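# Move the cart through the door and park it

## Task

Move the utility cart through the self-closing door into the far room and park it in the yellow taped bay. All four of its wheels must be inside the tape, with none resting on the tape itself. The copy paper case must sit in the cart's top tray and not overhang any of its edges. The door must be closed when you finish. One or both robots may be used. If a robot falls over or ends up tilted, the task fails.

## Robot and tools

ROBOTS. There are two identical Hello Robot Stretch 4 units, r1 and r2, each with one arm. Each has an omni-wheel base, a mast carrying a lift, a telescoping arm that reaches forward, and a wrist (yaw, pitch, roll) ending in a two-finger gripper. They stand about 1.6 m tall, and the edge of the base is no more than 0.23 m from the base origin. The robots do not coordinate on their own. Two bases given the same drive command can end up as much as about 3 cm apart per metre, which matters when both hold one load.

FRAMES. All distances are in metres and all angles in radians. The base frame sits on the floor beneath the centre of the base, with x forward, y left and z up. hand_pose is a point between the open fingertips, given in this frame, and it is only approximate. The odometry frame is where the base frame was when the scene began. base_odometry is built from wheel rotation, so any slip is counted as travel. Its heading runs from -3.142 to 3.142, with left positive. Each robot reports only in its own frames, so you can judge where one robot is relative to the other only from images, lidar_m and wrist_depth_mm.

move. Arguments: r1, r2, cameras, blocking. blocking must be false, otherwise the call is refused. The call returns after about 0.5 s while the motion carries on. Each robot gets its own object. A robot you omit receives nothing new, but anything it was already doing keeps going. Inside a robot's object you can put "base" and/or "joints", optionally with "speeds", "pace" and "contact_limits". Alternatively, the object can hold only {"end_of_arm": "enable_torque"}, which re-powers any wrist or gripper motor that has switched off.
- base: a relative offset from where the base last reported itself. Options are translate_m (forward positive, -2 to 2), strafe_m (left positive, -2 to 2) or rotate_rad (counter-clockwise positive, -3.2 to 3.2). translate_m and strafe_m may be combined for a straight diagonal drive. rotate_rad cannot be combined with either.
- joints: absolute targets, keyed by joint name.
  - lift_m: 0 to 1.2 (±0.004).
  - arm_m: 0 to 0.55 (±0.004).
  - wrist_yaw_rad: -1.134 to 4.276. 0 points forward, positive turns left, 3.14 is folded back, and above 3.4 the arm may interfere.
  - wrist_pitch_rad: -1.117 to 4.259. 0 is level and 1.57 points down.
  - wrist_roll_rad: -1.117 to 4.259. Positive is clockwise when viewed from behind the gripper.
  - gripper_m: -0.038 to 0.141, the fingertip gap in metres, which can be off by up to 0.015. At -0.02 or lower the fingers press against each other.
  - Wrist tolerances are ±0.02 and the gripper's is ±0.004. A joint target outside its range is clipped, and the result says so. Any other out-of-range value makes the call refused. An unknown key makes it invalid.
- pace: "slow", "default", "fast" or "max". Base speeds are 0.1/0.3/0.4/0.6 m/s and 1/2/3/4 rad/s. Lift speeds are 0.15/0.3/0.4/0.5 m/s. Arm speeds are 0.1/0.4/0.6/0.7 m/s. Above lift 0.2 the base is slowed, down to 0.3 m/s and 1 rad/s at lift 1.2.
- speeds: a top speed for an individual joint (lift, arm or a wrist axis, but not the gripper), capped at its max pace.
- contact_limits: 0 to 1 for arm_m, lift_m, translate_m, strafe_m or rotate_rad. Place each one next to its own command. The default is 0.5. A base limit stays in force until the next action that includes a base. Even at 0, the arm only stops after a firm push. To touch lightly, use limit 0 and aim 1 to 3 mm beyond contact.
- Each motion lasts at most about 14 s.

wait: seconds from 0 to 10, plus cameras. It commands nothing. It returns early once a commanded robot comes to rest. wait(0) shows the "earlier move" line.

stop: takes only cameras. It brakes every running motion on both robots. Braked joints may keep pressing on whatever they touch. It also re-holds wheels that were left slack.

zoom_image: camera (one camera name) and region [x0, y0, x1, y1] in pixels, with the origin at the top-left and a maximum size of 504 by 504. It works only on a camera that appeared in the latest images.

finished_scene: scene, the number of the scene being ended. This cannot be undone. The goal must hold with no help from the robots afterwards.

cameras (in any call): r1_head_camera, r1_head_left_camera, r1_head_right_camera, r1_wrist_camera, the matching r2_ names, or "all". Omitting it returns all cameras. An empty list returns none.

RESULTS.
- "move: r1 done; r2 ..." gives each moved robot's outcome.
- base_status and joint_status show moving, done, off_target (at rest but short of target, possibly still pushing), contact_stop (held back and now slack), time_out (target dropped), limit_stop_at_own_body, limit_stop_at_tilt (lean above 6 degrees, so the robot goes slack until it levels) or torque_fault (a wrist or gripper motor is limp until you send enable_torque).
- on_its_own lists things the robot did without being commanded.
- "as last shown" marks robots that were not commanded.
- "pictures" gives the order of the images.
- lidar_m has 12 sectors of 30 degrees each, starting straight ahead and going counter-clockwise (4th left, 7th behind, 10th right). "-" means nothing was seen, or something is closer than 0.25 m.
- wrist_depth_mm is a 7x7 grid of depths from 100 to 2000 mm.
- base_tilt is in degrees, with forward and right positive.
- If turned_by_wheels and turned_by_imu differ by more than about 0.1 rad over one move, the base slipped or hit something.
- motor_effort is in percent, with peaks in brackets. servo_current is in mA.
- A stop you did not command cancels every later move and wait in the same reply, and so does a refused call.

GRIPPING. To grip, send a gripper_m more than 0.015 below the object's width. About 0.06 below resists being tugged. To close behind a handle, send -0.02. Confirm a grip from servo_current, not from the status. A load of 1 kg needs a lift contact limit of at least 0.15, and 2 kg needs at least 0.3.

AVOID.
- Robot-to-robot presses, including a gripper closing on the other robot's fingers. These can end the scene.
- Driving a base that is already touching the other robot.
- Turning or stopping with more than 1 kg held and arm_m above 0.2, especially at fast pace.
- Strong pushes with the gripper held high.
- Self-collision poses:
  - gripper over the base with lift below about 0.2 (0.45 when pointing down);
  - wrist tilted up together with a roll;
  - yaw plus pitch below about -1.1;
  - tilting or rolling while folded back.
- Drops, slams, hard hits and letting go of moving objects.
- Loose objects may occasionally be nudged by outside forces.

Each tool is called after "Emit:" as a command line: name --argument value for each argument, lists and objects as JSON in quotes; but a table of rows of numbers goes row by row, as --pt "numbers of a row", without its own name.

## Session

Emit:
move --blocking false

Scene clock: 0.00 s.
r1.base_odometry: x=+0.000 y=+0.000 heading=+0.000
r1.turned_by_wheels: +0.000
r1.turned_by_imu: +0.000
r1.base_tilt: forward=-1.6 right=+1.3
r1.lidar_m: 0.96 1.73 2.02 2.40 3.92 1.60 0.85 0.77 0.78 0.89 0.77 0.78
r1.base_status: not commanded
r1.joint_positions: lift_m=+0.124 arm_m=+0.000 wrist_yaw_rad=+3.194 wrist_pitch_rad=+0.002 wrist_roll_rad=+0.000 gripper_m=+0.056
r1.joint_status: not commanded
r1.measured_speeds: all 0
r1.motor_effort: lift_m=+19 arm_m=-4 wheel_0=-2 wheel_1=+1 wheel_2=+0
r1.servo_current: wrist_yaw_rad=59 wrist_pitch_rad=46 wrist_roll_rad=46 gripper_m=39
r1.hand_pose: x=-0.1216 y=+0.0722 z=+0.3019 quat_wxyz=(-0.026, -0.001, +0.000, +1.000) (m; r1's base frame)
r1.wrist_depth_mm: - 135 - - - - - / - 123 135 - - - - / - 121 191 - - - - / 110 136 194 - - - - / 137 - - - 1618 - - / 226 - 190 1098 188 1160 1118 / 224 163 750 798 768 768 759
r2.base_odometry: x=+0.000 y=+0.000 heading=+0.000
r2.turned_by_wheels: +0.000
r2.turned_by_imu: +0.000
r2.base_tilt: forward=-0.6 right=+0.1
r2.lidar_m: 1.29 1.32 1.58 2.33 2.36 2.78 1.41 1.41 2.77 2.39 2.42 1.48
r2.base_status: not commanded
r2.joint_positions: lift_m=+0.200 arm_m=+0.000 wrist_yaw_rad=+3.211 wrist_pitch_rad=+0.001 wrist_roll_rad=+0.000 gripper_m=+0.056
r2.joint_status: not commanded
r2.measured_speeds: all 0
r2.motor_effort: lift_m=+18 arm_m=-4 wheel_0=-1 wheel_1=+1 wheel_2=+1
r2.servo_current: wrist_yaw_rad=46 wrist_pitch_rad=39 wrist_roll_rad=52 gripper_m=52
r2.hand_pose: x=-0.1229 y=+0.0671 z=+0.3779 quat_wxyz=(-0.035, -0.001, +0.000, +0.999) (m; r2's base frame)
r2.wrist_depth_mm: - - 137 - - - - / - - 137 - - - - / - 109 138 - - - - / - 140 175 - - - - / 214 - - - - - - / 213 1281 196 1255 190 1336 1182 / 208 243 866 - - 854 878
pictures: r1_head_camera, r1_head_left_camera, r1_head_right_camera, r1_wrist_camera, r2_head_camera, r2_head_left_camera, r2_head_right_camera, r2_wrist_camera
Images, in order (width x height): r1_head_camera 420x560, r1_head_left_camera 420x672, r1_head_right_camera 420x672, r1_wrist_camera 616x392, r2_head_camera 420x560, r2_head_left_camera 420x672, r2_head_right_camera 420x672, r2_wrist_camera 616x392.

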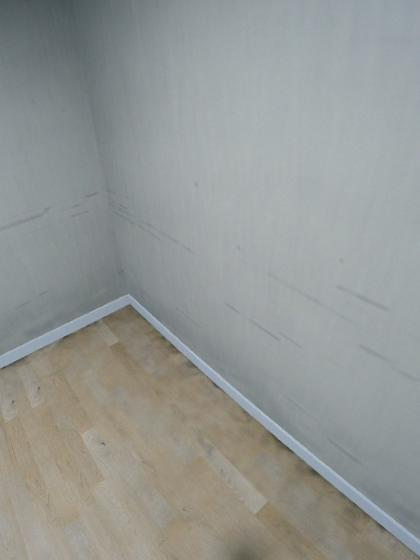

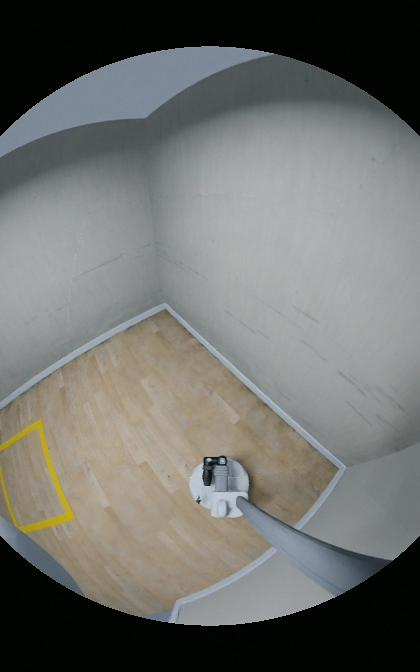

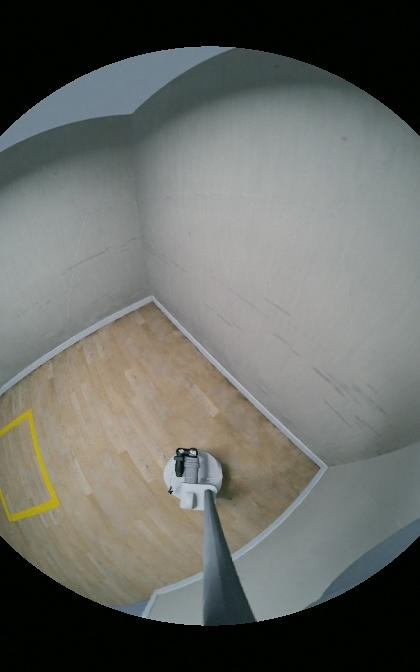

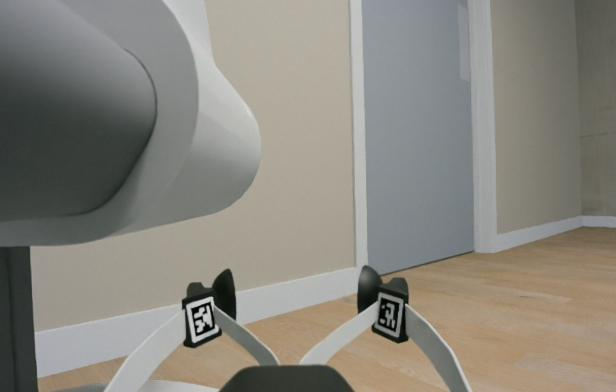

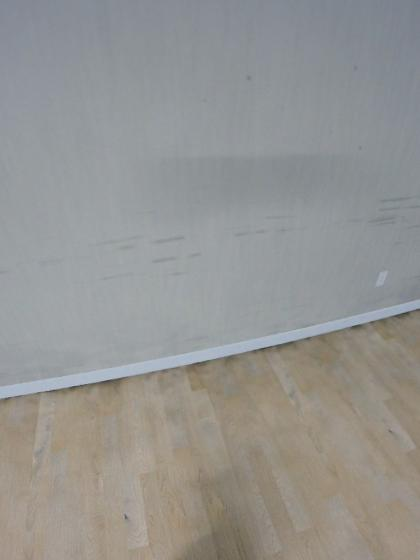

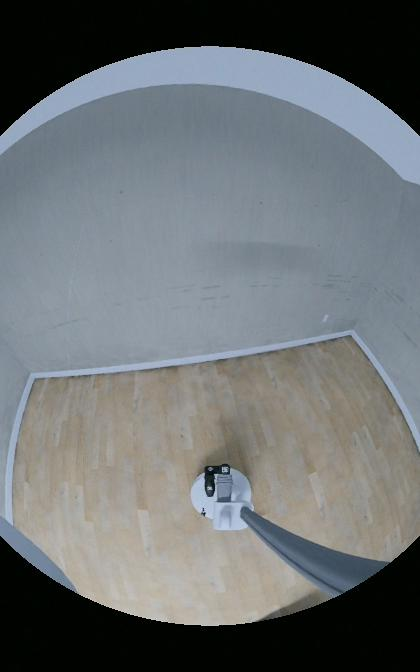

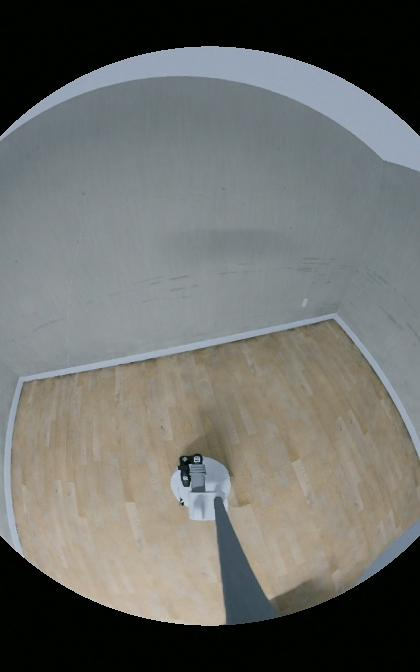

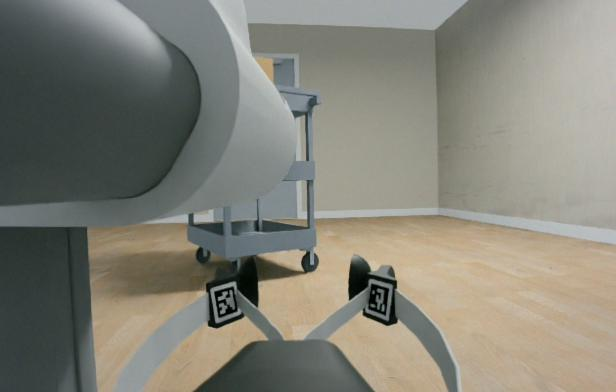

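Emit:
move --blocking false --r1 '{"base":{"rotate_rad":-2.356},"joints":{"lift_m":0.6,"wrist_yaw_rad":0,"gripper_m":-0.02}}' --r2 '{"base":{"rotate_rad":-2.88},"joints":{"lift_m":0.688,"wrist_yaw_rad":0,"wrist_roll_rad":1.57,"gripper_m":0.11}}' --cameras '[]'

Emit:
wait --seconds 4 --cameras '[]'

Emit:
wait --seconds 3 --cameras '["r1_head_camera","r2_head_camera","r2_head_left_camera","r1_head_right_camera"]'

Scene clock: 34.10 s.
move: r1 moving; r2 moving
r1.base_odometry: x=+0.000 y=+0.000 heading=-0.253
r1.turned_by_wheels: -0.253
r1.turned_by_imu: -0.254
r1.base_tilt: forward=-1.6 right=+1.3
r1.lidar_m: 0.82 1.21 2.00 2.12 3.05 2.57 1.04 0.78 0.75 0.79 0.80 0.76
r1.base_status: rotate_rad moving
r1.joint_positions: lift_m=+0.162 arm_m=+0.000 wrist_yaw_rad=+2.607 wrist_pitch_rad=+0.002 wrist_roll_rad=+0.000 gripper_m=+0.037
r1.joint_status: lift_m moving; wrist_yaw_rad moving; gripper_m moving
r1.measured_speeds: translate_m=+0.000 strafe_m=+0.001 rotate_rad=-0.980 lift_m=+0.146 arm_m=+0.000 wrist_yaw_rad=-1.819 wrist_pitch_rad=+0.000 wrist_roll_rad=+0.000
r1.motor_effort: lift_m=+24(27) arm_m=-1(4) wheel_0=+8(9) wheel_1=+7(9) wheel_2=+7(7)
r1.servo_current: wrist_yaw_rad=85(130) wrist_pitch_rad=39(52) wrist_roll_rad=33(65) gripper_m=111(111)
r1.hand_pose: x=-0.0328 y=+0.2221 z=+0.3395 quat_wxyz=(+0.264, -0.001, +0.000, +0.965) (m; r1's base frame)
r1.wrist_depth_mm: - - - - - - - / 1229 - - - - - - / 1182 - - - - - - / 1205 - - - - - - / 1205 - - - - - - / 1138 1308 196 1281 188 1205 1205 / 931 820 831 158 798 831 866
r2.base_odometry: x=+0.000 y=+0.000 heading=-0.252
r2.turned_by_wheels: -0.252
r2.turned_by_imu: -0.244
r2.base_tilt: forward=-0.7 right=+0.0
r2.lidar_m: 1.35 1.27 1.41 2.01 2.34 2.43 3.58 1.41 3.28 2.43 2.39 1.79
r2.base_status: rotate_rad moving
r2.joint_positions: lift_m=+0.238 arm_m=+0.000 wrist_yaw_rad=+2.650 wrist_pitch_rad=+0.001 wrist_roll_rad=+0.588 gripper_m=+0.075
r2.joint_status: lift_m moving; wrist_yaw_rad moving; wrist_roll_rad moving; gripper_m moving
r2.measured_speeds: translate_m=+0.001 strafe_m=+0.000 rotate_rad=-0.977 lift_m=+0.146 arm_m=+0.000 wrist_yaw_rad=-1.734 wrist_pitch_rad=+0.000 wrist_roll_rad=+1.820
r2.motor_effort: lift_m=+23(25) arm_m=-4(4) wheel_0=+11(11) wheel_1=+9(10) wheel_2=+10(11)
r2.servo_current: wrist_yaw_rad=130(130) wrist_pitch_rad=46(46) wrist_roll_rad=91(130) gripper_m=98(98)
r2.hand_pose: x=-0.0420 y=+0.2132 z=+0.4157 quat_wxyz=(+0.233, +0.070, +0.281, +0.928) (m; r2's base frame)
r2.wrist_depth_mm: - - - - - - - / - - - - - - - / - - - - - - 1661 / - - - - - 1618 1138 / - - - - 1708 1118 854 / 272 - 191 1708 189 842 683 / - - 1708 - 820 668 574
pictures: none
No camera images: "cameras" was empty.

Scene clock: 36.47 s.
earlier move: r1 done; r2 moving
r1.base_odometry: x=+0.000 y=+0.000 heading=-2.356
r1.turned_by_wheels: -2.103
r1.turned_by_imu: -2.115
r1.base_tilt: forward=-1.5 right=+1.3
r1.lidar_m: 0.74 0.80 0.80 0.78 0.84 1.21 2.01 2.18 3.11 2.44 1.03 0.76
r1.base_status: done
r1.joint_positions: lift_m=+0.600 arm_m=+0.000 wrist_yaw_rad=+0.003 wrist_pitch_rad=+0.002 wrist_roll_rad=+0.000 gripper_m=-0.019
r1.joint_status: all done
r1.measured_speeds: all 0
r1.motor_effort: lift_m=+24(28) arm_m=-2(4) wheel_0=+3(10) wheel_1=+1(9) wheel_2=+1(8)
r1.servo_current: wrist_yaw_rad=39(130) wrist_pitch_rad=46(52) wrist_roll_rad=39(65) gripper_m=52(130)
r1.hand_pose: x=+0.4595 y=-0.0867 z=+0.7772 quat_wxyz=(+1.000, +0.000, +0.001, +0.001) (m; r1's base frame)
r1.wrist_depth_mm: - - - - - - - / - - - - - - - / - - - - - - - / - - - - - - - / - - - - - - - / - - 183 198 171 - - / - 132 163 146 144 - -
r2.base_odometry: x=+0.000 y=+0.000 heading=-2.879
r2.turned_by_wheels: -2.627
r2.turned_by_imu: -2.557
r2.base_tilt: forward=-0.7 right=+0.0
r2.lidar_m: 1.41 3.25 2.48 2.40 1.77 1.35 1.30 1.38 2.00 2.33 2.47 1.61
r2.base_status: done
r2.joint_positions: lift_m=+0.688 arm_m=+0.000 wrist_yaw_rad=+0.003 wrist_pitch_rad=+0.001 wrist_roll_rad=+1.568 gripper_m=+0.110
r2.joint_status: lift_m moving; wrist_yaw_rad moving; wrist_roll_rad moving; the others done
r2.measured_speeds: all 0
r2.motor_effort: lift_m=+20(26) arm_m=-4(4) wheel_0=+3(14) wheel_1=+1(11) wheel_2=+4(11)
r2.servo_current: wrist_yaw_rad=72(130) wrist_pitch_rad=39(46) wrist_roll_rad=39(130) gripper_m=52(98)
r2.hand_pose: x=+0.4596 y=-0.0866 z=+0.8656 quat_wxyz=(+0.708, +0.706, +0.001, +0.001) (m; r2's base frame)
r2.wrist_depth_mm: - - - - - 1708 1205 / - - - - - 1708 1205 / - - - - - 1499 1205 / - - - 1499 1863 1464 1255 / - - - - - 1537 1229 / - - 195 - 193 1537 1205 / - - - - - 1756 1205
wait: 2.37 of 4 s (r1 has come to rest)
pictures: none
No camera images: "cameras" was empty.

Scene clock: 36.50 s.
earlier move: r2 done
r1.base_odometry: x=+0.000 y=+0.000 heading=-2.356
r1.turned_by_wheels: +0.000
r1.turned_by_imu: +0.000
r1.base_tilt: forward=-1.6 right=+1.3
r1.lidar_m: 0.75 0.81 0.81 0.78 0.84 1.23 2.01 2.18 3.10 2.48 1.04 0.77
r1.base_status: done
r1.joint_positions: lift_m=+0.600 arm_m=+0.000 wrist_yaw_rad=+0.003 wrist_pitch_rad=+0.002 wrist_roll_rad=+0.000 gripper_m=-0.019
r1.joint_status: all done
r1.measured_speeds: all 0
r1.motor_effort: lift_m=+24(28) arm_m=-3(4) wheel_0=+3(10) wheel_1=+1(9) wheel_2=+1(8)
r1.servo_current: wrist_yaw_rad=65(130) wrist_pitch_rad=46(52) wrist_roll_rad=39(65) gripper_m=52(130)
r1.hand_pose: x=+0.4595 y=-0.0867 z=+0.7772 quat_wxyz=(+1.000, +0.000, +0.001, +0.001) (m; r1's base frame)
r1.wrist_depth_mm: - - - - - - - / - - - - - - - / - - - - - - - / - - - - - - - / - - - - - - - / - - 183 198 171 - - / - 133 163 147 144 - -
r2.base_odometry: x=+0.000 y=+0.000 heading=-2.879
r2.turned_by_wheels: +0.000
r2.turned_by_imu: +0.000
r2.base_tilt: forward=-0.7 right=+0.1
r2.lidar_m: 1.38 3.21 2.44 2.37 1.78 1.34 1.31 1.40 2.00 2.34 2.49 1.63
r2.base_status: done
r2.joint_positions: lift_m=+0.688 arm_m=+0.000 wrist_yaw_rad=+0.003 wrist_pitch_rad=+0.001 wrist_roll_rad=+1.568 gripper_m=+0.110
r2.joint_status: all done
r2.measured_speeds: all 0
r2.motor_effort: lift_m=+21(26) arm_m=-4(4) wheel_0=+3(14) wheel_1=+1(11) wheel_2=+4(11)
r2.servo_current: wrist_yaw_rad=46(130) wrist_pitch_rad=46(46) wrist_roll_rad=52(130) gripper_m=52(98)
r2.hand_pose: x=+0.4596 y=-0.0866 z=+0.8656 quat_wxyz=(+0.708, +0.706, +0.001, +0.001) (m; r2's base frame)
r2.wrist_depth_mm: - - - - - 1708 1182 / - - - - - 1756 1182 / - - - - - 1499 1205 / - - - 1499 1863 1430 1205 / - - - - - 1537 1229 / - - 195 - 192 1499 1205 / - - - - - 1708 1205
wait: 0.03 of 3 s (r2 has come to rest)
pictures: r1_head_camera, r1_head_right_camera, r2_head_camera, r2_head_left_camera
Images, in order (width x height): r1_head_camera 420x560, r1_head_right_camera 420x672, r2_head_camera 420x560, r2_head_left_camera 420x672.

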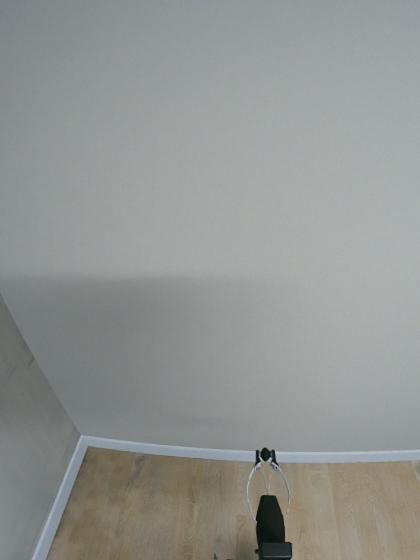

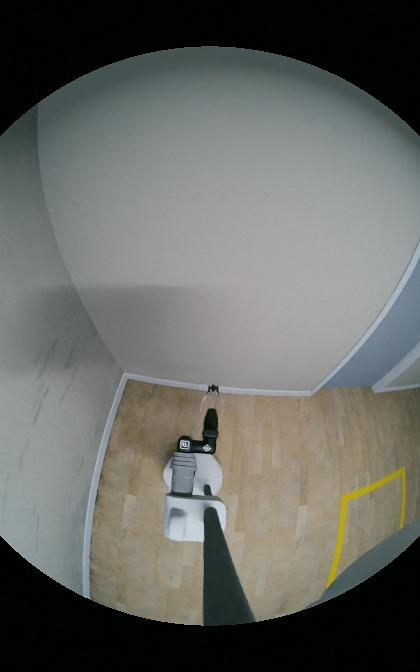

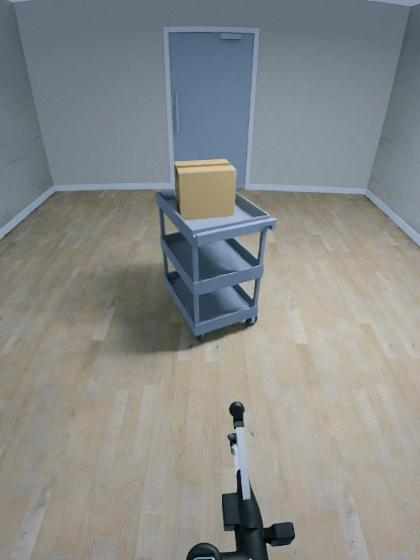

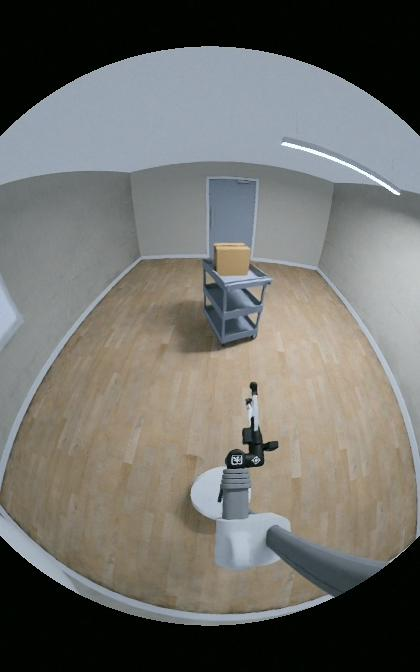

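Emit:
move --blocking false --r1 '{"base":{"strafe_m":-1.98}}' --r2 '{"base":{"translate_m":0.65}}' --cameras '[]'

Emit:
wait --seconds 3.5 --cameras '["r2_head_camera","r2_wrist_camera"]'

Scene clock: 96.30 s.
move: r1 moving; r2 moving
r1.base_odometry: x=-0.026 y=+0.026 heading=-2.356
r1.turned_by_wheels: +0.000
r1.turned_by_imu: +0.000
r1.base_tilt: forward=-1.6 right=+1.3
r1.lidar_m: 0.74 0.80 0.83 0.81 0.86 1.26 2.00 2.16 3.13 2.45 1.01 0.79
r1.base_status: strafe_m moving
r1.joint_positions: lift_m=+0.600 arm_m=+0.000 wrist_yaw_rad=+0.003 wrist_pitch_rad=+0.002 wrist_roll_rad=+0.000 gripper_m=-0.019
r1.joint_status: not commanded
r1.measured_speeds: translate_m=+0.001 strafe_m=-0.141 rotate_rad=-0.004 lift_m=+0.000 arm_m=+0.000 wrist_yaw_rad=+0.000 wrist_pitch_rad=+0.000 wrist_roll_rad=+0.000
r1.motor_effort: lift_m=+24(24) arm_m=-4(4) wheel_0=+10(11) wheel_1=-7(8) wheel_2=+1(1)
r1.servo_current: wrist_yaw_rad=59(78) wrist_pitch_rad=39(46) wrist_roll_rad=59(59) gripper_m=59(59)
r1.hand_pose: x=+0.4595 y=-0.0867 z=+0.7772 quat_wxyz=(+1.000, +0.000, +0.001, +0.001) (m; r1's base frame)
r1.wrist_depth_mm: - - - - - - - / - - - - - - - / - - - - - - - / - - - - - - - / - - - - - - - / - - 184 198 170 - - / - 133 163 146 144 - -
r2.base_odometry: x=-0.030 y=-0.008 heading=-2.879
r2.turned_by_wheels: +0.000
r2.turned_by_imu: +0.001
r2.base_tilt: forward=-0.7 right=+0.0
r2.lidar_m: 1.34 3.26 2.45 2.38 1.84 1.38 1.34 1.42 2.05 2.34 2.49 1.59
r2.base_status: translate_m moving
r2.joint_positions: lift_m=+0.688 arm_m=+0.000 wrist_yaw_rad=+0.003 wrist_pitch_rad=+0.001 wrist_roll_rad=+1.568 gripper_m=+0.110
r2.joint_status: not commanded
r2.measured_speeds: translate_m=+0.122 strafe_m=+0.001 rotate_rad=+0.003 lift_m=+0.000 arm_m=+0.000 wrist_yaw_rad=+0.000 wrist_pitch_rad=+0.000 wrist_roll_rad=+0.000
r2.motor_effort: lift_m=+21(21) arm_m=-4(4) wheel_0=+8(11) wheel_1=+6(9) wheel_2=-11(13)
r2.servo_current: wrist_yaw_rad=39(52) wrist_pitch_rad=46(46) wrist_roll_rad=46(52) gripper_m=46(52)
r2.hand_pose: x=+0.4596 y=-0.0866 z=+0.8656 quat_wxyz=(+0.708, +0.706, +0.001, +0.001) (m; r2's base frame)
r2.wrist_depth_mm: - - - - - 1708 1205 / - - - - - 1756 1205 / - - - - - 1499 1205 / - - - 1499 1863 1464 1205 / - - - - - 1576 1205 / - - 194 - 193 1576 1205 / - - - - - 1756 1229
pictures: none
No camera images: "cameras" was empty.

Scene clock: 99.47 s.
earlier move: r1 moving; r2 done
r1.base_odometry: x=-0.669 y=+0.668 heading=-2.356
r1.turned_by_wheels: +0.000
r1.turned_by_imu: -0.004
r1.base_tilt: forward=-1.6 right=+1.3
r1.lidar_m: 0.68 0.74 1.10 1.70 1.83 2.14 2.07 2.23 3.09 2.30 1.06 0.80
r1.base_status: strafe_m moving
r1.joint_positions: lift_m=+0.600 arm_m=+0.000 wrist_yaw_rad=+0.003 wrist_pitch_rad=+0.002 wrist_roll_rad=+0.000 gripper_m=-0.019
r1.joint_status: not commanded
r1.measured_speeds: translate_m=+0.001 strafe_m=-0.300 rotate_rad=-0.004 lift_m=+0.000 arm_m=+0.000 wrist_yaw_rad=+0.000 wrist_pitch_rad=+0.000 wrist_roll_rad=+0.000
r1.motor_effort: lift_m=+24(24) arm_m=-3(4) wheel_0=+6(12) wheel_1=-4(11) wheel_2=-1(2)
r1.servo_current: wrist_yaw_rad=65(78) wrist_pitch_rad=46(52) wrist_roll_rad=46(72) gripper_m=59(65)
r1.hand_pose: x=+0.4595 y=-0.0867 z=+0.7772 quat_wxyz=(+1.000, +0.000, +0.001, +0.001) (m; r1's base frame)
r1.wrist_depth_mm: - - - 462 549 554 539 / - - - 466 549 544 539 / - - - 466 554 549 544 / - - - 469 554 549 544 / - - - 469 554 554 544 / - - 183 198 554 554 544 / - 132 163 147 162 554 544
r2.base_odometry: x=-0.628 y=-0.169 heading=-2.879
r2.turned_by_wheels: +0.000
r2.turned_by_imu: +0.001
r2.base_tilt: forward=-0.7 right=+0.1
r2.lidar_m: 0.72 3.21 2.42 2.35 2.53 1.99 1.95 2.09 2.45 2.36 2.52 0.91
r2.base_status: done
r2.joint_positions: lift_m=+0.688 arm_m=+0.000 wrist_yaw_rad=+0.003 wrist_pitch_rad=+0.001 wrist_roll_rad=+1.568 gripper_m=+0.110
r2.joint_status: not commanded
r2.measured_speeds: all 0
r2.motor_effort: lift_m=+21(21) arm_m=-4(4) wheel_0=+2(11) wheel_1=+3(9) wheel_2=-3(14)
r2.servo_current: wrist_yaw_rad=52(59) wrist_pitch_rad=39(46) wrist_roll_rad=52(59) gripper_m=52(59)
r2.hand_pose: x=+0.4596 y=-0.0866 z=+0.8656 quat_wxyz=(+0.708, +0.706, +0.001, +0.001) (m; r2's base frame)
r2.wrist_depth_mm: - - - - - 1708 1182 / - - - - - 707 1182 / - - - 866 - 661 - / - - 866 634 - 621 - / - - 831 831 - 585 580 / - - 194 991 191 1430 1205 / - - - - - 1756 1182
wait: 3.17 of 3.5 s (r2 has come to rest)
pictures: r2_head_camera, r2_wrist_camera
Images, in order (width x height): r2_head_camera 420x560, r2_wrist_camera 616x392.

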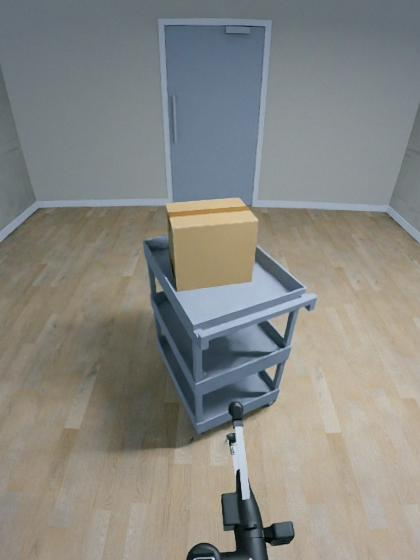

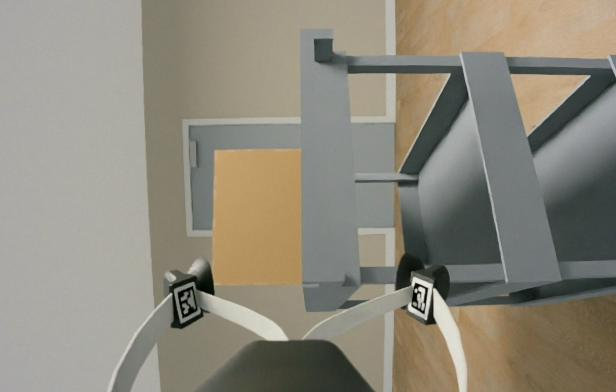

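Emit:
move --blocking false --r2 '{"base":{"translate_m":0.36,"strafe_m":-0.07},"pace":"slow"}' --cameras '[]'

Emit:
wait --seconds 3.5 --cameras '["r1_head_camera"]'

Emit:
wait --seconds 2 --cameras '["r2_head_camera","r2_wrist_camera"]'

Scene clock: 115.83 s.
earlier move: r1 done
move: r2 moving
r1.base_odometry: x=-1.401 y=+1.399 heading=-2.356
r1.turned_by_wheels: +0.000
r1.turned_by_imu: -0.005
r1.base_tilt: forward=-1.6 right=+1.3
r1.lidar_m: 0.65 0.75 1.09 2.72 2.90 2.19 2.13 2.29 2.01 1.98 0.84 0.63
r1.base_status: done
r1.joint_positions: lift_m=+0.600 arm_m=+0.000 wrist_yaw_rad=+0.003 wrist_pitch_rad=+0.002 wrist_roll_rad=+0.000 gripper_m=-0.019
r1.joint_status: not commanded
r1.measured_speeds: all 0
r1.motor_effort: lift_m=+24(24) arm_m=-4(4) wheel_0=+2(2) wheel_1=+0(0) wheel_2=+0(0)
r1.servo_current: wrist_yaw_rad=39(59) wrist_pitch_rad=46(46) wrist_roll_rad=39(59) gripper_m=46(52)
r1.hand_pose: x=+0.4595 y=-0.0867 z=+0.7772 quat_wxyz=(+1.000, +0.000, +0.001, +0.001) (m; r1's base frame)
r1.wrist_depth_mm: 508 508 500 496 418 415 410 / 508 504 508 500 415 413 415 / 508 508 504 504 418 413 415 / 512 512 508 504 466 418 415 / 512 512 508 504 469 418 415 / 517 512 508 198 179 418 418 / 512 512 180 183 144 418 415
r2.base_odometry: x=-0.640 y=-0.170 heading=-2.879
r2.turned_by_wheels: +0.000
r2.turned_by_imu: +0.001
r2.base_tilt: forward=-0.7 right=+0.1
r2.lidar_m: 0.74 3.20 2.42 2.33 2.51 2.04 1.96 2.11 2.44 2.37 2.50 0.86
r2.base_status: translate_m moving; strafe_m moving
r2.joint_positions: lift_m=+0.688 arm_m=+0.000 wrist_yaw_rad=+0.003 wrist_pitch_rad=+0.001 wrist_roll_rad=+1.568 gripper_m=+0.110
r2.joint_status: not commanded
r2.measured_speeds: translate_m=+0.048 strafe_m=-0.009 rotate_rad=-0.001 lift_m=+0.000 arm_m=+0.000 wrist_yaw_rad=+0.000 wrist_pitch_rad=+0.000 wrist_roll_rad=+0.000
r2.motor_effort: lift_m=+21(21) arm_m=-4(4) wheel_0=+7(8) wheel_1=+4(6) wheel_2=-9(10)
r2.servo_current: wrist_yaw_rad=39(52) wrist_pitch_rad=39(46) wrist_roll_rad=59(59) gripper_m=52(52)
r2.hand_pose: x=+0.4596 y=-0.0866 z=+0.8656 quat_wxyz=(+0.708, +0.706, +0.001, +0.001) (m; r2's base frame)
r2.wrist_depth_mm: - - - - - 1708 1182 / - - - - - 707 1205 / - - - 661 - 654 976 / - - 854 621 - 603 - / - - 831 809 1118 574 574 / - - 198 647 191 1118 1205 / - - - - - 1756 1182
pictures: none
No camera images: "cameras" was empty.

Scene clock: 119.33 s.
earlier move: r2 moving
r1.base_odometry: x=-1.401 y=+1.399 heading=-2.356
r1.turned_by_wheels: +0.000
r1.turned_by_imu: +0.000
r1.base_tilt: forward=-1.6 right=+1.3
r1.lidar_m: 0.67 0.73 1.10 2.73 2.88 2.20 2.14 2.30 2.03 1.98 0.86 0.63
r1.base_status: done
r1.joint_positions: lift_m=+0.600 arm_m=+0.000 wrist_yaw_rad=+0.003 wrist_pitch_rad=+0.002 wrist_roll_rad=+0.000 gripper_m=-0.019
r1.joint_status: not commanded
r1.measured_speeds: all 0
r1.motor_effort: lift_m=+24(24) arm_m=-4(4) wheel_0=+1(2) wheel_1=+0(1) wheel_2=+0(1)
r1.servo_current: wrist_yaw_rad=52(72) wrist_pitch_rad=39(52) wrist_roll_rad=59(65) gripper_m=46(59)
r1.hand_pose: x=+0.4595 y=-0.0867 z=+0.7772 quat_wxyz=(+1.000, +0.000, +0.001, +0.001) (m; r1's base frame)
r1.wrist_depth_mm: 508 508 500 496 415 415 413 / 504 504 500 500 418 413 413 / 508 504 504 504 415 415 415 / 512 512 504 500 469 418 413 / 512 508 508 500 469 418 415 / 512 512 508 198 179 418 415 / 517 512 179 183 144 424 421
r2.base_odometry: x=-0.972 y=-0.193 heading=-2.879
r2.turned_by_wheels: +0.000
r2.turned_by_imu: +0.001
r2.base_tilt: forward=-0.7 right=+0.1
r2.lidar_m: 0.39 0.85 2.48 2.39 2.54 2.36 2.30 2.44 2.38 2.33 2.47 0.51
r2.base_status: translate_m moving; strafe_m moving
r2.joint_positions: lift_m=+0.688 arm_m=+0.000 wrist_yaw_rad=+0.003 wrist_pitch_rad=+0.001 wrist_roll_rad=+1.568 gripper_m=+0.110
r2.joint_status: not commanded
r2.measured_speeds: translate_m=+0.067 strafe_m=-0.012 rotate_rad=+0.003 lift_m=+0.000 arm_m=+0.000 wrist_yaw_rad=+0.000 wrist_pitch_rad=+0.000 wrist_roll_rad=+0.000
r2.motor_effort: lift_m=+21(21) arm_m=-4(4) wheel_0=+3(11) wheel_1=+4(7) wheel_2=-6(10)
r2.servo_current: wrist_yaw_rad=46(59) wrist_pitch_rad=46(46) wrist_roll_rad=52(59) gripper_m=52(59)
r2.hand_pose: x=+0.4596 y=-0.0866 z=+0.8656 quat_wxyz=(+0.708, +0.706, +0.001, +0.001) (m; r2's base frame)
r2.wrist_depth_mm: - - - 373 397 399 399 / - - - 355 - 1708 521 / - - - 332 340 1863 - / - - 539 315 320 931 - / - - 517 291 296 - - / - - 198 228 193 - - / - - 496 - - 788 -
wait: 3.50 s; no rest
pictures: r1_head_camera
Images, in order (width x height): r1_head_camera 420x560.

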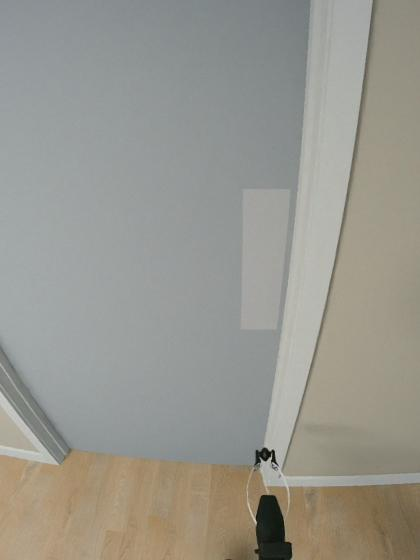

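Scene clock: 120.27 s.
earlier move: r2 done
r1.base_odometry: x=-1.401 y=+1.399 heading=-2.356
r1.turned_by_wheels: +0.000
r1.turned_by_imu: +0.000
r1.base_tilt: forward=-1.6 right=+1.3
r1.lidar_m: 0.62 0.74 1.07 2.73 2.88 2.20 2.12 2.29 2.04 1.97 0.88 0.63
r1.base_status: done
r1.joint_positions: lift_m=+0.600 arm_m=+0.000 wrist_yaw_rad=+0.003 wrist_pitch_rad=+0.002 wrist_roll_rad=+0.000 gripper_m=-0.019
r1.joint_status: not commanded
r1.measured_speeds: all 0
r1.motor_effort: lift_m=+24(24) arm_m=-3(4) wheel_0=+1(2) wheel_1=+0(1) wheel_2=+0(1)
r1.servo_current: wrist_yaw_rad=39(72) wrist_pitch_rad=39(52) wrist_roll_rad=52(65) gripper_m=52(59)
r1.hand_pose: x=+0.4595 y=-0.0867 z=+0.7772 quat_wxyz=(+1.000, +0.000, +0.001, +0.001) (m; r1's base frame)
r1.wrist_depth_mm: 508 504 504 492 413 418 410 / 508 508 504 496 418 415 413 / 512 504 504 500 421 418 413 / 517 508 512 504 469 415 415 / 512 512 508 504 466 418 415 / 512 517 508 200 179 421 418 / 517 512 180 184 144 418 418
r2.base_odometry: x=-0.993 y=-0.194 heading=-2.879
r2.turned_by_wheels: +0.000
r2.turned_by_imu: +0.000
r2.base_tilt: forward=-0.7 right=+0.1
r2.lidar_m: 0.39 0.75 2.50 2.39 2.56 2.39 2.32 2.45 2.39 2.32 2.48 0.48
r2.base_status: done
r2.joint_positions: lift_m=+0.688 arm_m=+0.000 wrist_yaw_rad=+0.003 wrist_pitch_rad=+0.001 wrist_roll_rad=+1.568 gripper_m=+0.110
r2.joint_status: not commanded
r2.measured_speeds: all 0
r2.motor_effort: lift_m=+21(21) arm_m=-4(4) wheel_0=+4(11) wheel_1=+3(7) wheel_2=-6(10)
r2.servo_current: wrist_yaw_rad=46(59) wrist_pitch_rad=46(46) wrist_roll_rad=46(59) gripper_m=52(59)
r2.hand_pose: x=+0.4596 y=-0.0866 z=+0.8656 quat_wxyz=(+0.708, +0.706, +0.001, +0.001) (m; r2's base frame)
r2.wrist_depth_mm: - - - 351 370 389 375 / - - - 334 343 1756 512 / - - - 304 319 1756 - / - - 512 291 296 - - / - - 500 224 276 866 - / - - 198 209 192 - - / - - 480 - 253 788 -
wait: 0.93 of 2 s (r2 has come to rest)
pictures: r2_head_camera, r2_wrist_camera
Images, in order (width x height): r2_head_camera 420x560, r2_wrist_camera 616x392.

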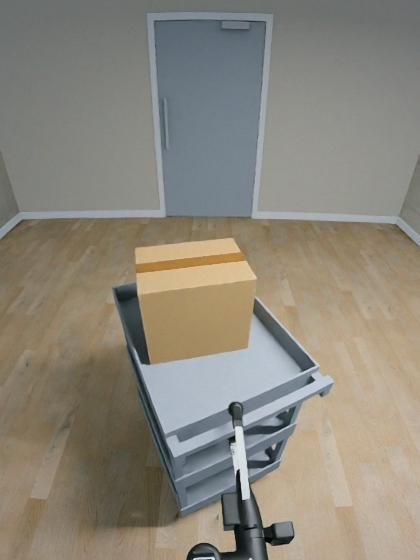

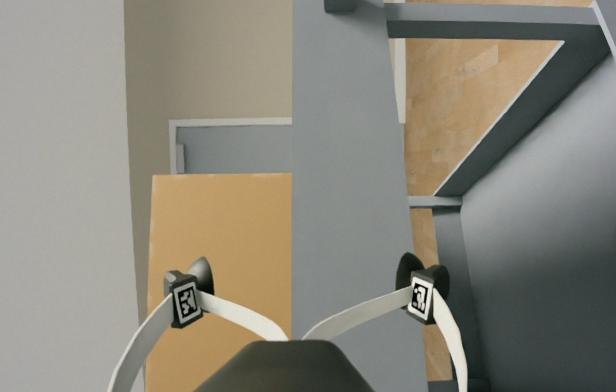

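Emit:
move --blocking false --r1 '{"base":{"strafe_m":0.17}}' --r2 '{"base":{"translate_m":0.06},"pace":"slow","contact_limits":{"translate_m":0.2}}' --cameras '[]'

Emit:
wait --seconds 2 --cameras '[]'

Emit:
move --blocking false --r1 '{"base":{"rotate_rad":3.14}}' --r2 '{"joints":{"gripper_m":-0.02}}' --cameras '[]'

Emit:
wait --seconds 2 --cameras '[]'

Emit:
wait --seconds 2 --cameras '["r1_head_camera","r1_head_right_camera","r2_wrist_camera"]'

Scene clock: 137.33 s.
move: r1 moving; r2 moving
r1.base_odometry: x=-1.375 y=+1.374 heading=-2.356
r1.turned_by_wheels: +0.000
r1.turned_by_imu: +0.000
r1.base_tilt: forward=-1.6 right=+1.3
r1.lidar_m: 0.70 0.76 1.05 2.69 2.86 2.20 2.13 2.31 2.07 2.00 0.89 0.63
r1.base_status: strafe_m moving
r1.joint_positions: lift_m=+0.600 arm_m=+0.000 wrist_yaw_rad=+0.002 wrist_pitch_rad=+0.002 wrist_roll_rad=+0.000 gripper_m=-0.019
r1.joint_status: not commanded
r1.measured_speeds: translate_m=+0.001 strafe_m=+0.142 rotate_rad=-0.004 lift_m=+0.000 arm_m=+0.000 wrist_yaw_rad=+0.000 wrist_pitch_rad=+0.000 wrist_roll_rad=+0.000
r1.motor_effort: lift_m=+24(24) arm_m=-3(4) wheel_0=-8(10) wheel_1=+7(10) wheel_2=+0(1)
r1.servo_current: wrist_yaw_rad=65(65) wrist_pitch_rad=39(52) wrist_roll_rad=52(59) gripper_m=46(59)
r1.hand_pose: x=+0.4595 y=-0.0867 z=+0.7772 quat_wxyz=(+1.000, +0.000, +0.001, +0.001) (m; r1's base frame)
r1.wrist_depth_mm: 512 512 504 500 462 418 413 / 508 508 504 500 466 415 415 / 508 508 508 504 477 418 415 / 512 512 508 504 492 424 415 / 517 512 512 504 504 424 421 / 517 512 508 198 181 424 424 / 517 512 179 184 171 418 421
r2.base_odometry: x=-1.005 y=-0.198 heading=-2.879
r2.turned_by_wheels: +0.000
r2.turned_by_imu: +0.001
r2.base_tilt: forward=-0.7 right=+0.1
r2.lidar_m: 0.37 0.73 2.49 2.40 2.53 2.42 2.30 2.49 2.39 2.33 2.47 0.46
r2.base_status: translate_m moving
r2.joint_positions: lift_m=+0.688 arm_m=+0.000 wrist_yaw_rad=+0.003 wrist_pitch_rad=+0.001 wrist_roll_rad=+1.568 gripper_m=+0.110
r2.joint_status: not commanded
r2.measured_speeds: translate_m=+0.048 strafe_m=-0.001 rotate_rad=+0.000 lift_m=+0.000 arm_m=+0.000 wrist_yaw_rad=+0.000 wrist_pitch_rad=+0.000 wrist_roll_rad=+0.000
r2.motor_effort: lift_m=+21(21) arm_m=-4(4) wheel_0=+2(9) wheel_1=+5(5) wheel_2=-10(10)
r2.servo_current: wrist_yaw_rad=65(65) wrist_pitch_rad=39(46) wrist_roll_rad=52(59) gripper_m=52(59)
r2.contact_limits: translate_m 0.2
r2.hand_pose: x=+0.4596 y=-0.0866 z=+0.8656 quat_wxyz=(+0.708, +0.706, +0.001, +0.001) (m; r2's base frame)
r2.wrist_depth_mm: - - - 338 357 1366 370 / - - - 312 325 1708 508 / - - - 238 306 1863 - / - - 504 278 283 842 - / - - 488 213 266 878 - / - - 200 200 191 - - / - 473 469 - 245 732 -
pictures: none
No camera images: "cameras" was empty.

Scene clock: 138.67 s.
earlier move: r1 done; r2 done
r1.base_odometry: x=-1.281 y=+1.279 heading=-2.356
r1.turned_by_wheels: +0.000
r1.turned_by_imu: +0.001
r1.base_tilt: forward=-1.5 right=+1.2
r1.lidar_m: 0.69 0.76 0.97 2.57 2.73 2.18 2.12 2.29 2.21 2.15 0.91 0.68
r1.base_status: done
r1.joint_positions: lift_m=+0.600 arm_m=+0.000 wrist_yaw_rad=+0.002 wrist_pitch_rad=+0.002 wrist_roll_rad=+0.000 gripper_m=-0.019
r1.joint_status: not commanded
r1.measured_speeds: all 0
r1.motor_effort: lift_m=+24(24) arm_m=-3(4) wheel_0=-2(12) wheel_1=+0(10) wheel_2=+0(2)
r1.servo_current: wrist_yaw_rad=59(65) wrist_pitch_rad=39(52) wrist_roll_rad=39(78) gripper_m=52(59)
r1.hand_pose: x=+0.4595 y=-0.0867 z=+0.7772 quat_wxyz=(+1.000, +0.000, +0.001, +0.001) (m; r1's base frame)
r1.wrist_depth_mm: 530 525 512 504 496 488 - / 525 521 517 508 500 496 - / 535 521 512 504 504 500 399 / 530 525 517 508 508 500 418 / 530 525 517 508 504 504 421 / 535 525 517 199 504 500 418 / 535 530 179 183 162 466 -
r2.base_odometry: x=-1.051 y=-0.210 heading=-2.880
r2.turned_by_wheels: -0.001
r2.turned_by_imu: -0.001
r2.base_tilt: forward=-0.7 right=+0.0
r2.lidar_m: 0.34 0.63 2.50 2.38 2.56 2.45 2.38 2.53 2.37 2.33 2.46 0.47
r2.base_status: done
r2.joint_positions: lift_m=+0.688 arm_m=+0.000 wrist_yaw_rad=-0.005 wrist_pitch_rad=+0.001 wrist_roll_rad=+1.568 gripper_m=+0.110
r2.joint_status: not commanded
r2.measured_speeds: all 0
r2.motor_effort: lift_m=+21(21) arm_m=+4(4) wheel_0=+3(10) wheel_1=+4(8) wheel_2=-13(15)
r2.servo_current: wrist_yaw_rad=52(65) wrist_pitch_rad=39(46) wrist_roll_rad=39(59) gripper_m=52(59)
r2.contact_limits: translate_m 0.2
r2.hand_pose: x=+0.4588 y=-0.0889 z=+0.8656 quat_wxyz=(+0.708, +0.706, -0.001, -0.002) (m; r2's base frame)
r2.wrist_depth_mm: - - - 329 349 366 366 / - - - 297 314 1708 488 / - - - 278 289 1921 - / - - 484 206 267 842 - / - - 469 192 246 854 - / - - 200 177 211 - - / - 449 442 - 224 - -
wait: 1.33 of 2 s (r1 and r2 have come to rest)
pictures: none
No camera images: "cameras" was empty.

Scene clock: 139.17 s.
move: r1 moving; r2 moving
r1.base_odometry: x=-1.281 y=+1.279 heading=-2.103
r1.turned_by_wheels: +0.253
r1.turned_by_imu: +0.253
r1.base_tilt: forward=-1.6 right=+1.3
r1.lidar_m: 0.73 0.85 1.44 2.56 2.40 2.12 2.13 2.42 2.15 1.24 0.71 0.70
r1.base_status: rotate_rad moving
r1.joint_positions: lift_m=+0.600 arm_m=+0.000 wrist_yaw_rad=+0.002 wrist_pitch_rad=+0.002 wrist_roll_rad=+0.000 gripper_m=-0.019
r1.joint_status: not commanded
r1.measured_speeds: translate_m=+0.000 strafe_m=+0.001 rotate_rad=+0.972 lift_m=+0.000 arm_m=+0.000 wrist_yaw_rad=+0.000 wrist_pitch_rad=+0.000 wrist_roll_rad=+0.000
r1.motor_effort: lift_m=+24(24) arm_m=-4(4) wheel_0=-8(9) wheel_1=-6(8) wheel_2=-7(7)
r1.servo_current: wrist_yaw_rad=52(59) wrist_pitch_rad=39(46) wrist_roll_rad=52(65) gripper_m=52(59)
r1.hand_pose: x=+0.4595 y=-0.0868 z=+0.7772 quat_wxyz=(+1.000, +0.000, +0.001, +0.001) (m; r1's base frame)
r1.wrist_depth_mm: - 569 539 512 488 455 436 / - - 544 508 480 455 439 / - - 554 512 488 462 439 / - - 549 521 488 459 442 / - - 549 517 492 462 442 / - - 544 198 480 466 445 / - 132 180 183 162 459 442
r2.base_odometry: x=-1.051 y=-0.210 heading=-2.880
r2.turned_by_wheels: +0.000
r2.turned_by_imu: +0.000
r2.base_tilt: forward=-0.6 right=+0.1
r2.lidar_m: 0.35 0.61 2.51 2.37 2.54 2.41 2.38 2.53 2.38 2.32 2.46 0.47
r2.base_status: not commanded
r2.joint_positions: lift_m=+0.688 arm_m=+0.000 wrist_yaw_rad=-0.005 wrist_pitch_rad=+0.002 wrist_roll_rad=+1.568 gripper_m=+0.094
r2.joint_status: gripper_m moving
r2.measured_speeds: translate_m=+0.000 strafe_m=+0.000 rotate_rad=+0.000 lift_m=+0.000 arm_m=+0.000 wrist_yaw_rad=+0.000 wrist_pitch_rad=+0.014 wrist_roll_rad=+0.000
r2.motor_effort: lift_m=+21(21) arm_m=+4(4) wheel_0=+3(3) wheel_1=+4(5) wheel_2=-13(13)
r2.servo_current: wrist_yaw_rad=46(59) wrist_pitch_rad=39(46) wrist_roll_rad=65(65) gripper_m=137(137)
r2.contact_limits: translate_m 0.2
r2.hand_pose: x=+0.4588 y=-0.0889 z=+0.8653 quat_wxyz=(+0.708, +0.706, -0.001, -0.003) (m; r2's base frame)
r2.wrist_depth_mm: - - - 336 349 368 366 / - - - 303 319 1708 500 / - - - 219 291 1863 - / - - 484 204 267 798 - / - - 469 194 247 - - / - 459 195 178 201 - - / - - 439 - 224 778 -
pictures: none
No camera images: "cameras" was empty.

Scene clock: 140.70 s.
earlier move: r1 moving; r2 done
r1.base_odometry: x=-1.281 y=+1.279 heading=+0.501
r1.turned_by_wheels: +2.604
r1.turned_by_imu: +2.617
r1.base_tilt: forward=-1.6 right=+1.3
r1.lidar_m: 2.12 2.13 2.47 2.13 1.32 0.75 0.71 0.71 0.88 1.39 2.58 2.47
r1.base_status: rotate_rad moving
r1.joint_positions: lift_m=+0.600 arm_m=+0.000 wrist_yaw_rad=+0.002 wrist_pitch_rad=+0.002 wrist_roll_rad=+0.000 gripper_m=-0.019
r1.joint_status: not commanded
r1.measured_speeds: translate_m=+0.001 strafe_m=+0.000 rotate_rad=+1.103 lift_m=+0.000 arm_m=+0.000 wrist_yaw_rad=+0.000 wrist_pitch_rad=+0.000 wrist_roll_rad=+0.000
r1.motor_effort: lift_m=+24(24) arm_m=-4(4) wheel_0=-4(10) wheel_1=-4(9) wheel_2=-2(8)
r1.servo_current: wrist_yaw_rad=59(65) wrist_pitch_rad=39(52) wrist_roll_rad=65(65) gripper_m=52(59)
r1.hand_pose: x=+0.4595 y=-0.0868 z=+0.7772 quat_wxyz=(+1.000, +0.000, +0.001, +0.001) (m; r1's base frame)
r1.wrist_depth_mm: - - - - - - - / - - - - - - - / - - - - - - - / - - - - - - - / - - - - - - - / - - 183 198 - - - / - 139 179 183 154 1756 1863
r2.base_odometry: x=-1.051 y=-0.210 heading=-2.879
r2.turned_by_wheels: +0.001
r2.turned_by_imu: +0.001
r2.base_tilt: forward=-0.7 right=+0.0
r2.lidar_m: 0.35 0.63 2.48 2.41 2.53 2.45 2.38 2.53 2.41 2.32 2.47 0.47
r2.base_status: not commanded
r2.joint_positions: lift_m=+0.688 arm_m=+0.000 wrist_yaw_rad=-0.003 wrist_pitch_rad=+0.004 wrist_roll_rad=+1.569 gripper_m=-0.018
r2.joint_status: all done
r2.measured_speeds: all 0
r2.motor_effort: lift_m=+21(21) arm_m=+4(4) wheel_0=+2(4) wheel_1=+4(5) wheel_2=-5(13)
r2.servo_current: wrist_yaw_rad=46(59) wrist_pitch_rad=39(52) wrist_roll_rad=59(65) gripper_m=130(247)
r2.contact_limits: translate_m 0.2
r2.hand_pose: x=+0.4590 y=-0.0883 z=+0.8648 quat_wxyz=(+0.708, +0.706, +0.000, -0.002) (m; r2's base frame)
r2.wrist_depth_mm: - - - 307 325 1366 407 / - - - 282 294 1708 504 / - - - 264 270 1708 - / - - 473 248 257 842 - / - - 455 182 239 842 - / - 445 185 170 180 778 - / - 433 436 - 213 - -
wait: 1.53 of 2 s (r2 has come to rest)
pictures: none
No camera images: "cameras" was empty.

Scene clock: 141.53 s.
earlier move: r1 done
r1.base_odometry: x=-1.281 y=+1.279 heading=+0.784
r1.turned_by_wheels: +0.284
r1.turned_by_imu: +0.285
r1.base_tilt: forward=-1.6 right=+1.2
r1.lidar_m: 2.12 2.24 2.21 2.12 0.91 0.70 0.73 0.78 0.97 2.60 2.71 2.18
r1.base_status: done
r1.joint_positions: lift_m=+0.600 arm_m=+0.000 wrist_yaw_rad=+0.002 wrist_pitch_rad=+0.002 wrist_roll_rad=+0.000 gripper_m=-0.019
r1.joint_status: not commanded
r1.measured_speeds: all 0
r1.motor_effort: lift_m=+24(24) arm_m=-4(4) wheel_0=-3(10) wheel_1=+0(9) wheel_2=+1(8)
r1.servo_current: wrist_yaw_rad=46(65) wrist_pitch_rad=39(52) wrist_roll_rad=46(72) gripper_m=59(59)
r1.hand_pose: x=+0.4595 y=-0.0868 z=+0.7772 quat_wxyz=(+1.000, +0.000, +0.001, +0.001) (m; r1's base frame)
r1.wrist_depth_mm: - - - - - - - / - - - - - - - / - - - - - - - / - - - - - - - / - - - - - - - / - - 182 198 170 - - / 1808 140 179 165 144 - 1756
r2.base_odometry: x=-1.051 y=-0.210 heading=-2.879
r2.turned_by_wheels: +0.000
r2.turned_by_imu: +0.000
r2.base_tilt: forward=-0.6 right=+0.1
r2.lidar_m: 0.34 0.60 2.49 2.41 2.52 2.45 2.38 2.53 2.39 2.33 2.47 0.47
r2.base_status: not commanded
r2.joint_positions: lift_m=+0.688 arm_m=+0.000 wrist_yaw_rad=-0.003 wrist_pitch_rad=+0.004 wrist_roll_rad=+1.569 gripper_m=-0.018
r2.joint_status: all done
r2.measured_speeds: all 0
r2.motor_effort: lift_m=+21(21) arm_m=+4(4) wheel_0=+2(4) wheel_1=+3(5) wheel_2=-5(13)
r2.servo_current: wrist_yaw_rad=46(59) wrist_pitch_rad=39(52) wrist_roll_rad=52(65) gripper_m=137(247)
r2.contact_limits: translate_m 0.2
r2.hand_pose: x=+0.4590 y=-0.0883 z=+0.8648 quat_wxyz=(+0.708, +0.706, +0.000, -0.002) (m; r2's base frame)
r2.wrist_depth_mm: - - - 309 325 1366 407 / - - - 282 296 1708 504 / - - - 264 271 1708 - / - - 469 248 257 820 - / - - 459 182 238 842 - / - 452 185 170 180 768 - / - 433 433 - 213 - -
wait: 0.83 of 2 s (r1 has come to rest)
pictures: r1_head_camera, r1_head_right_camera, r2_wrist_camera
Images, in order (width x height): r1_head_camera 420x560, r1_head_right_camera 420x672, r2_wrist_camera 616x392.

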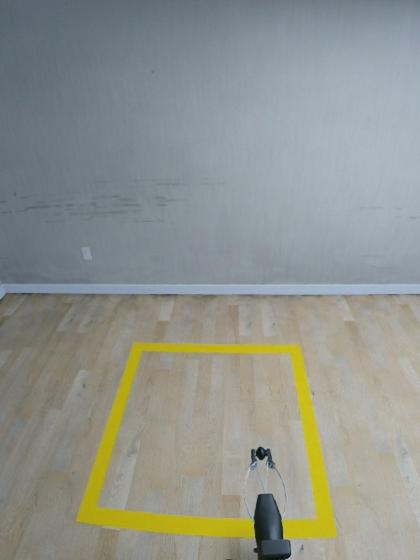

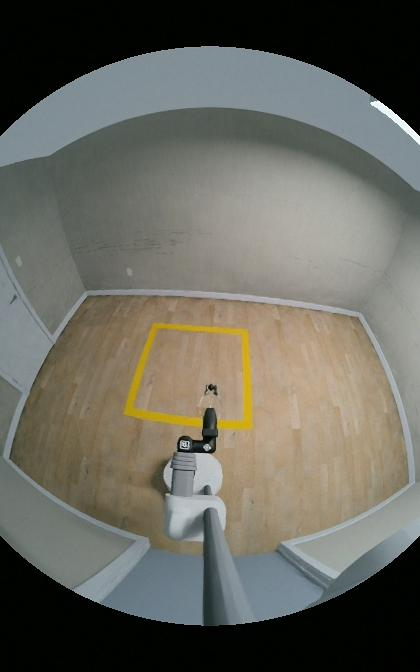

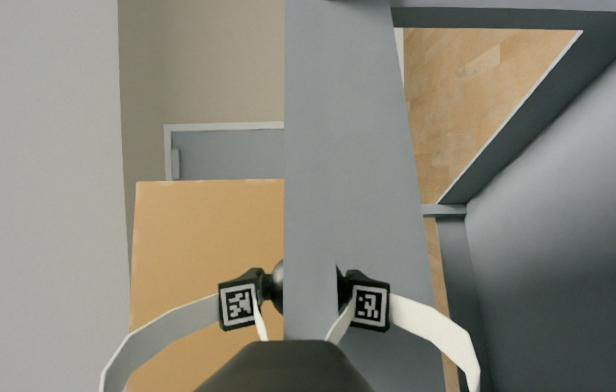

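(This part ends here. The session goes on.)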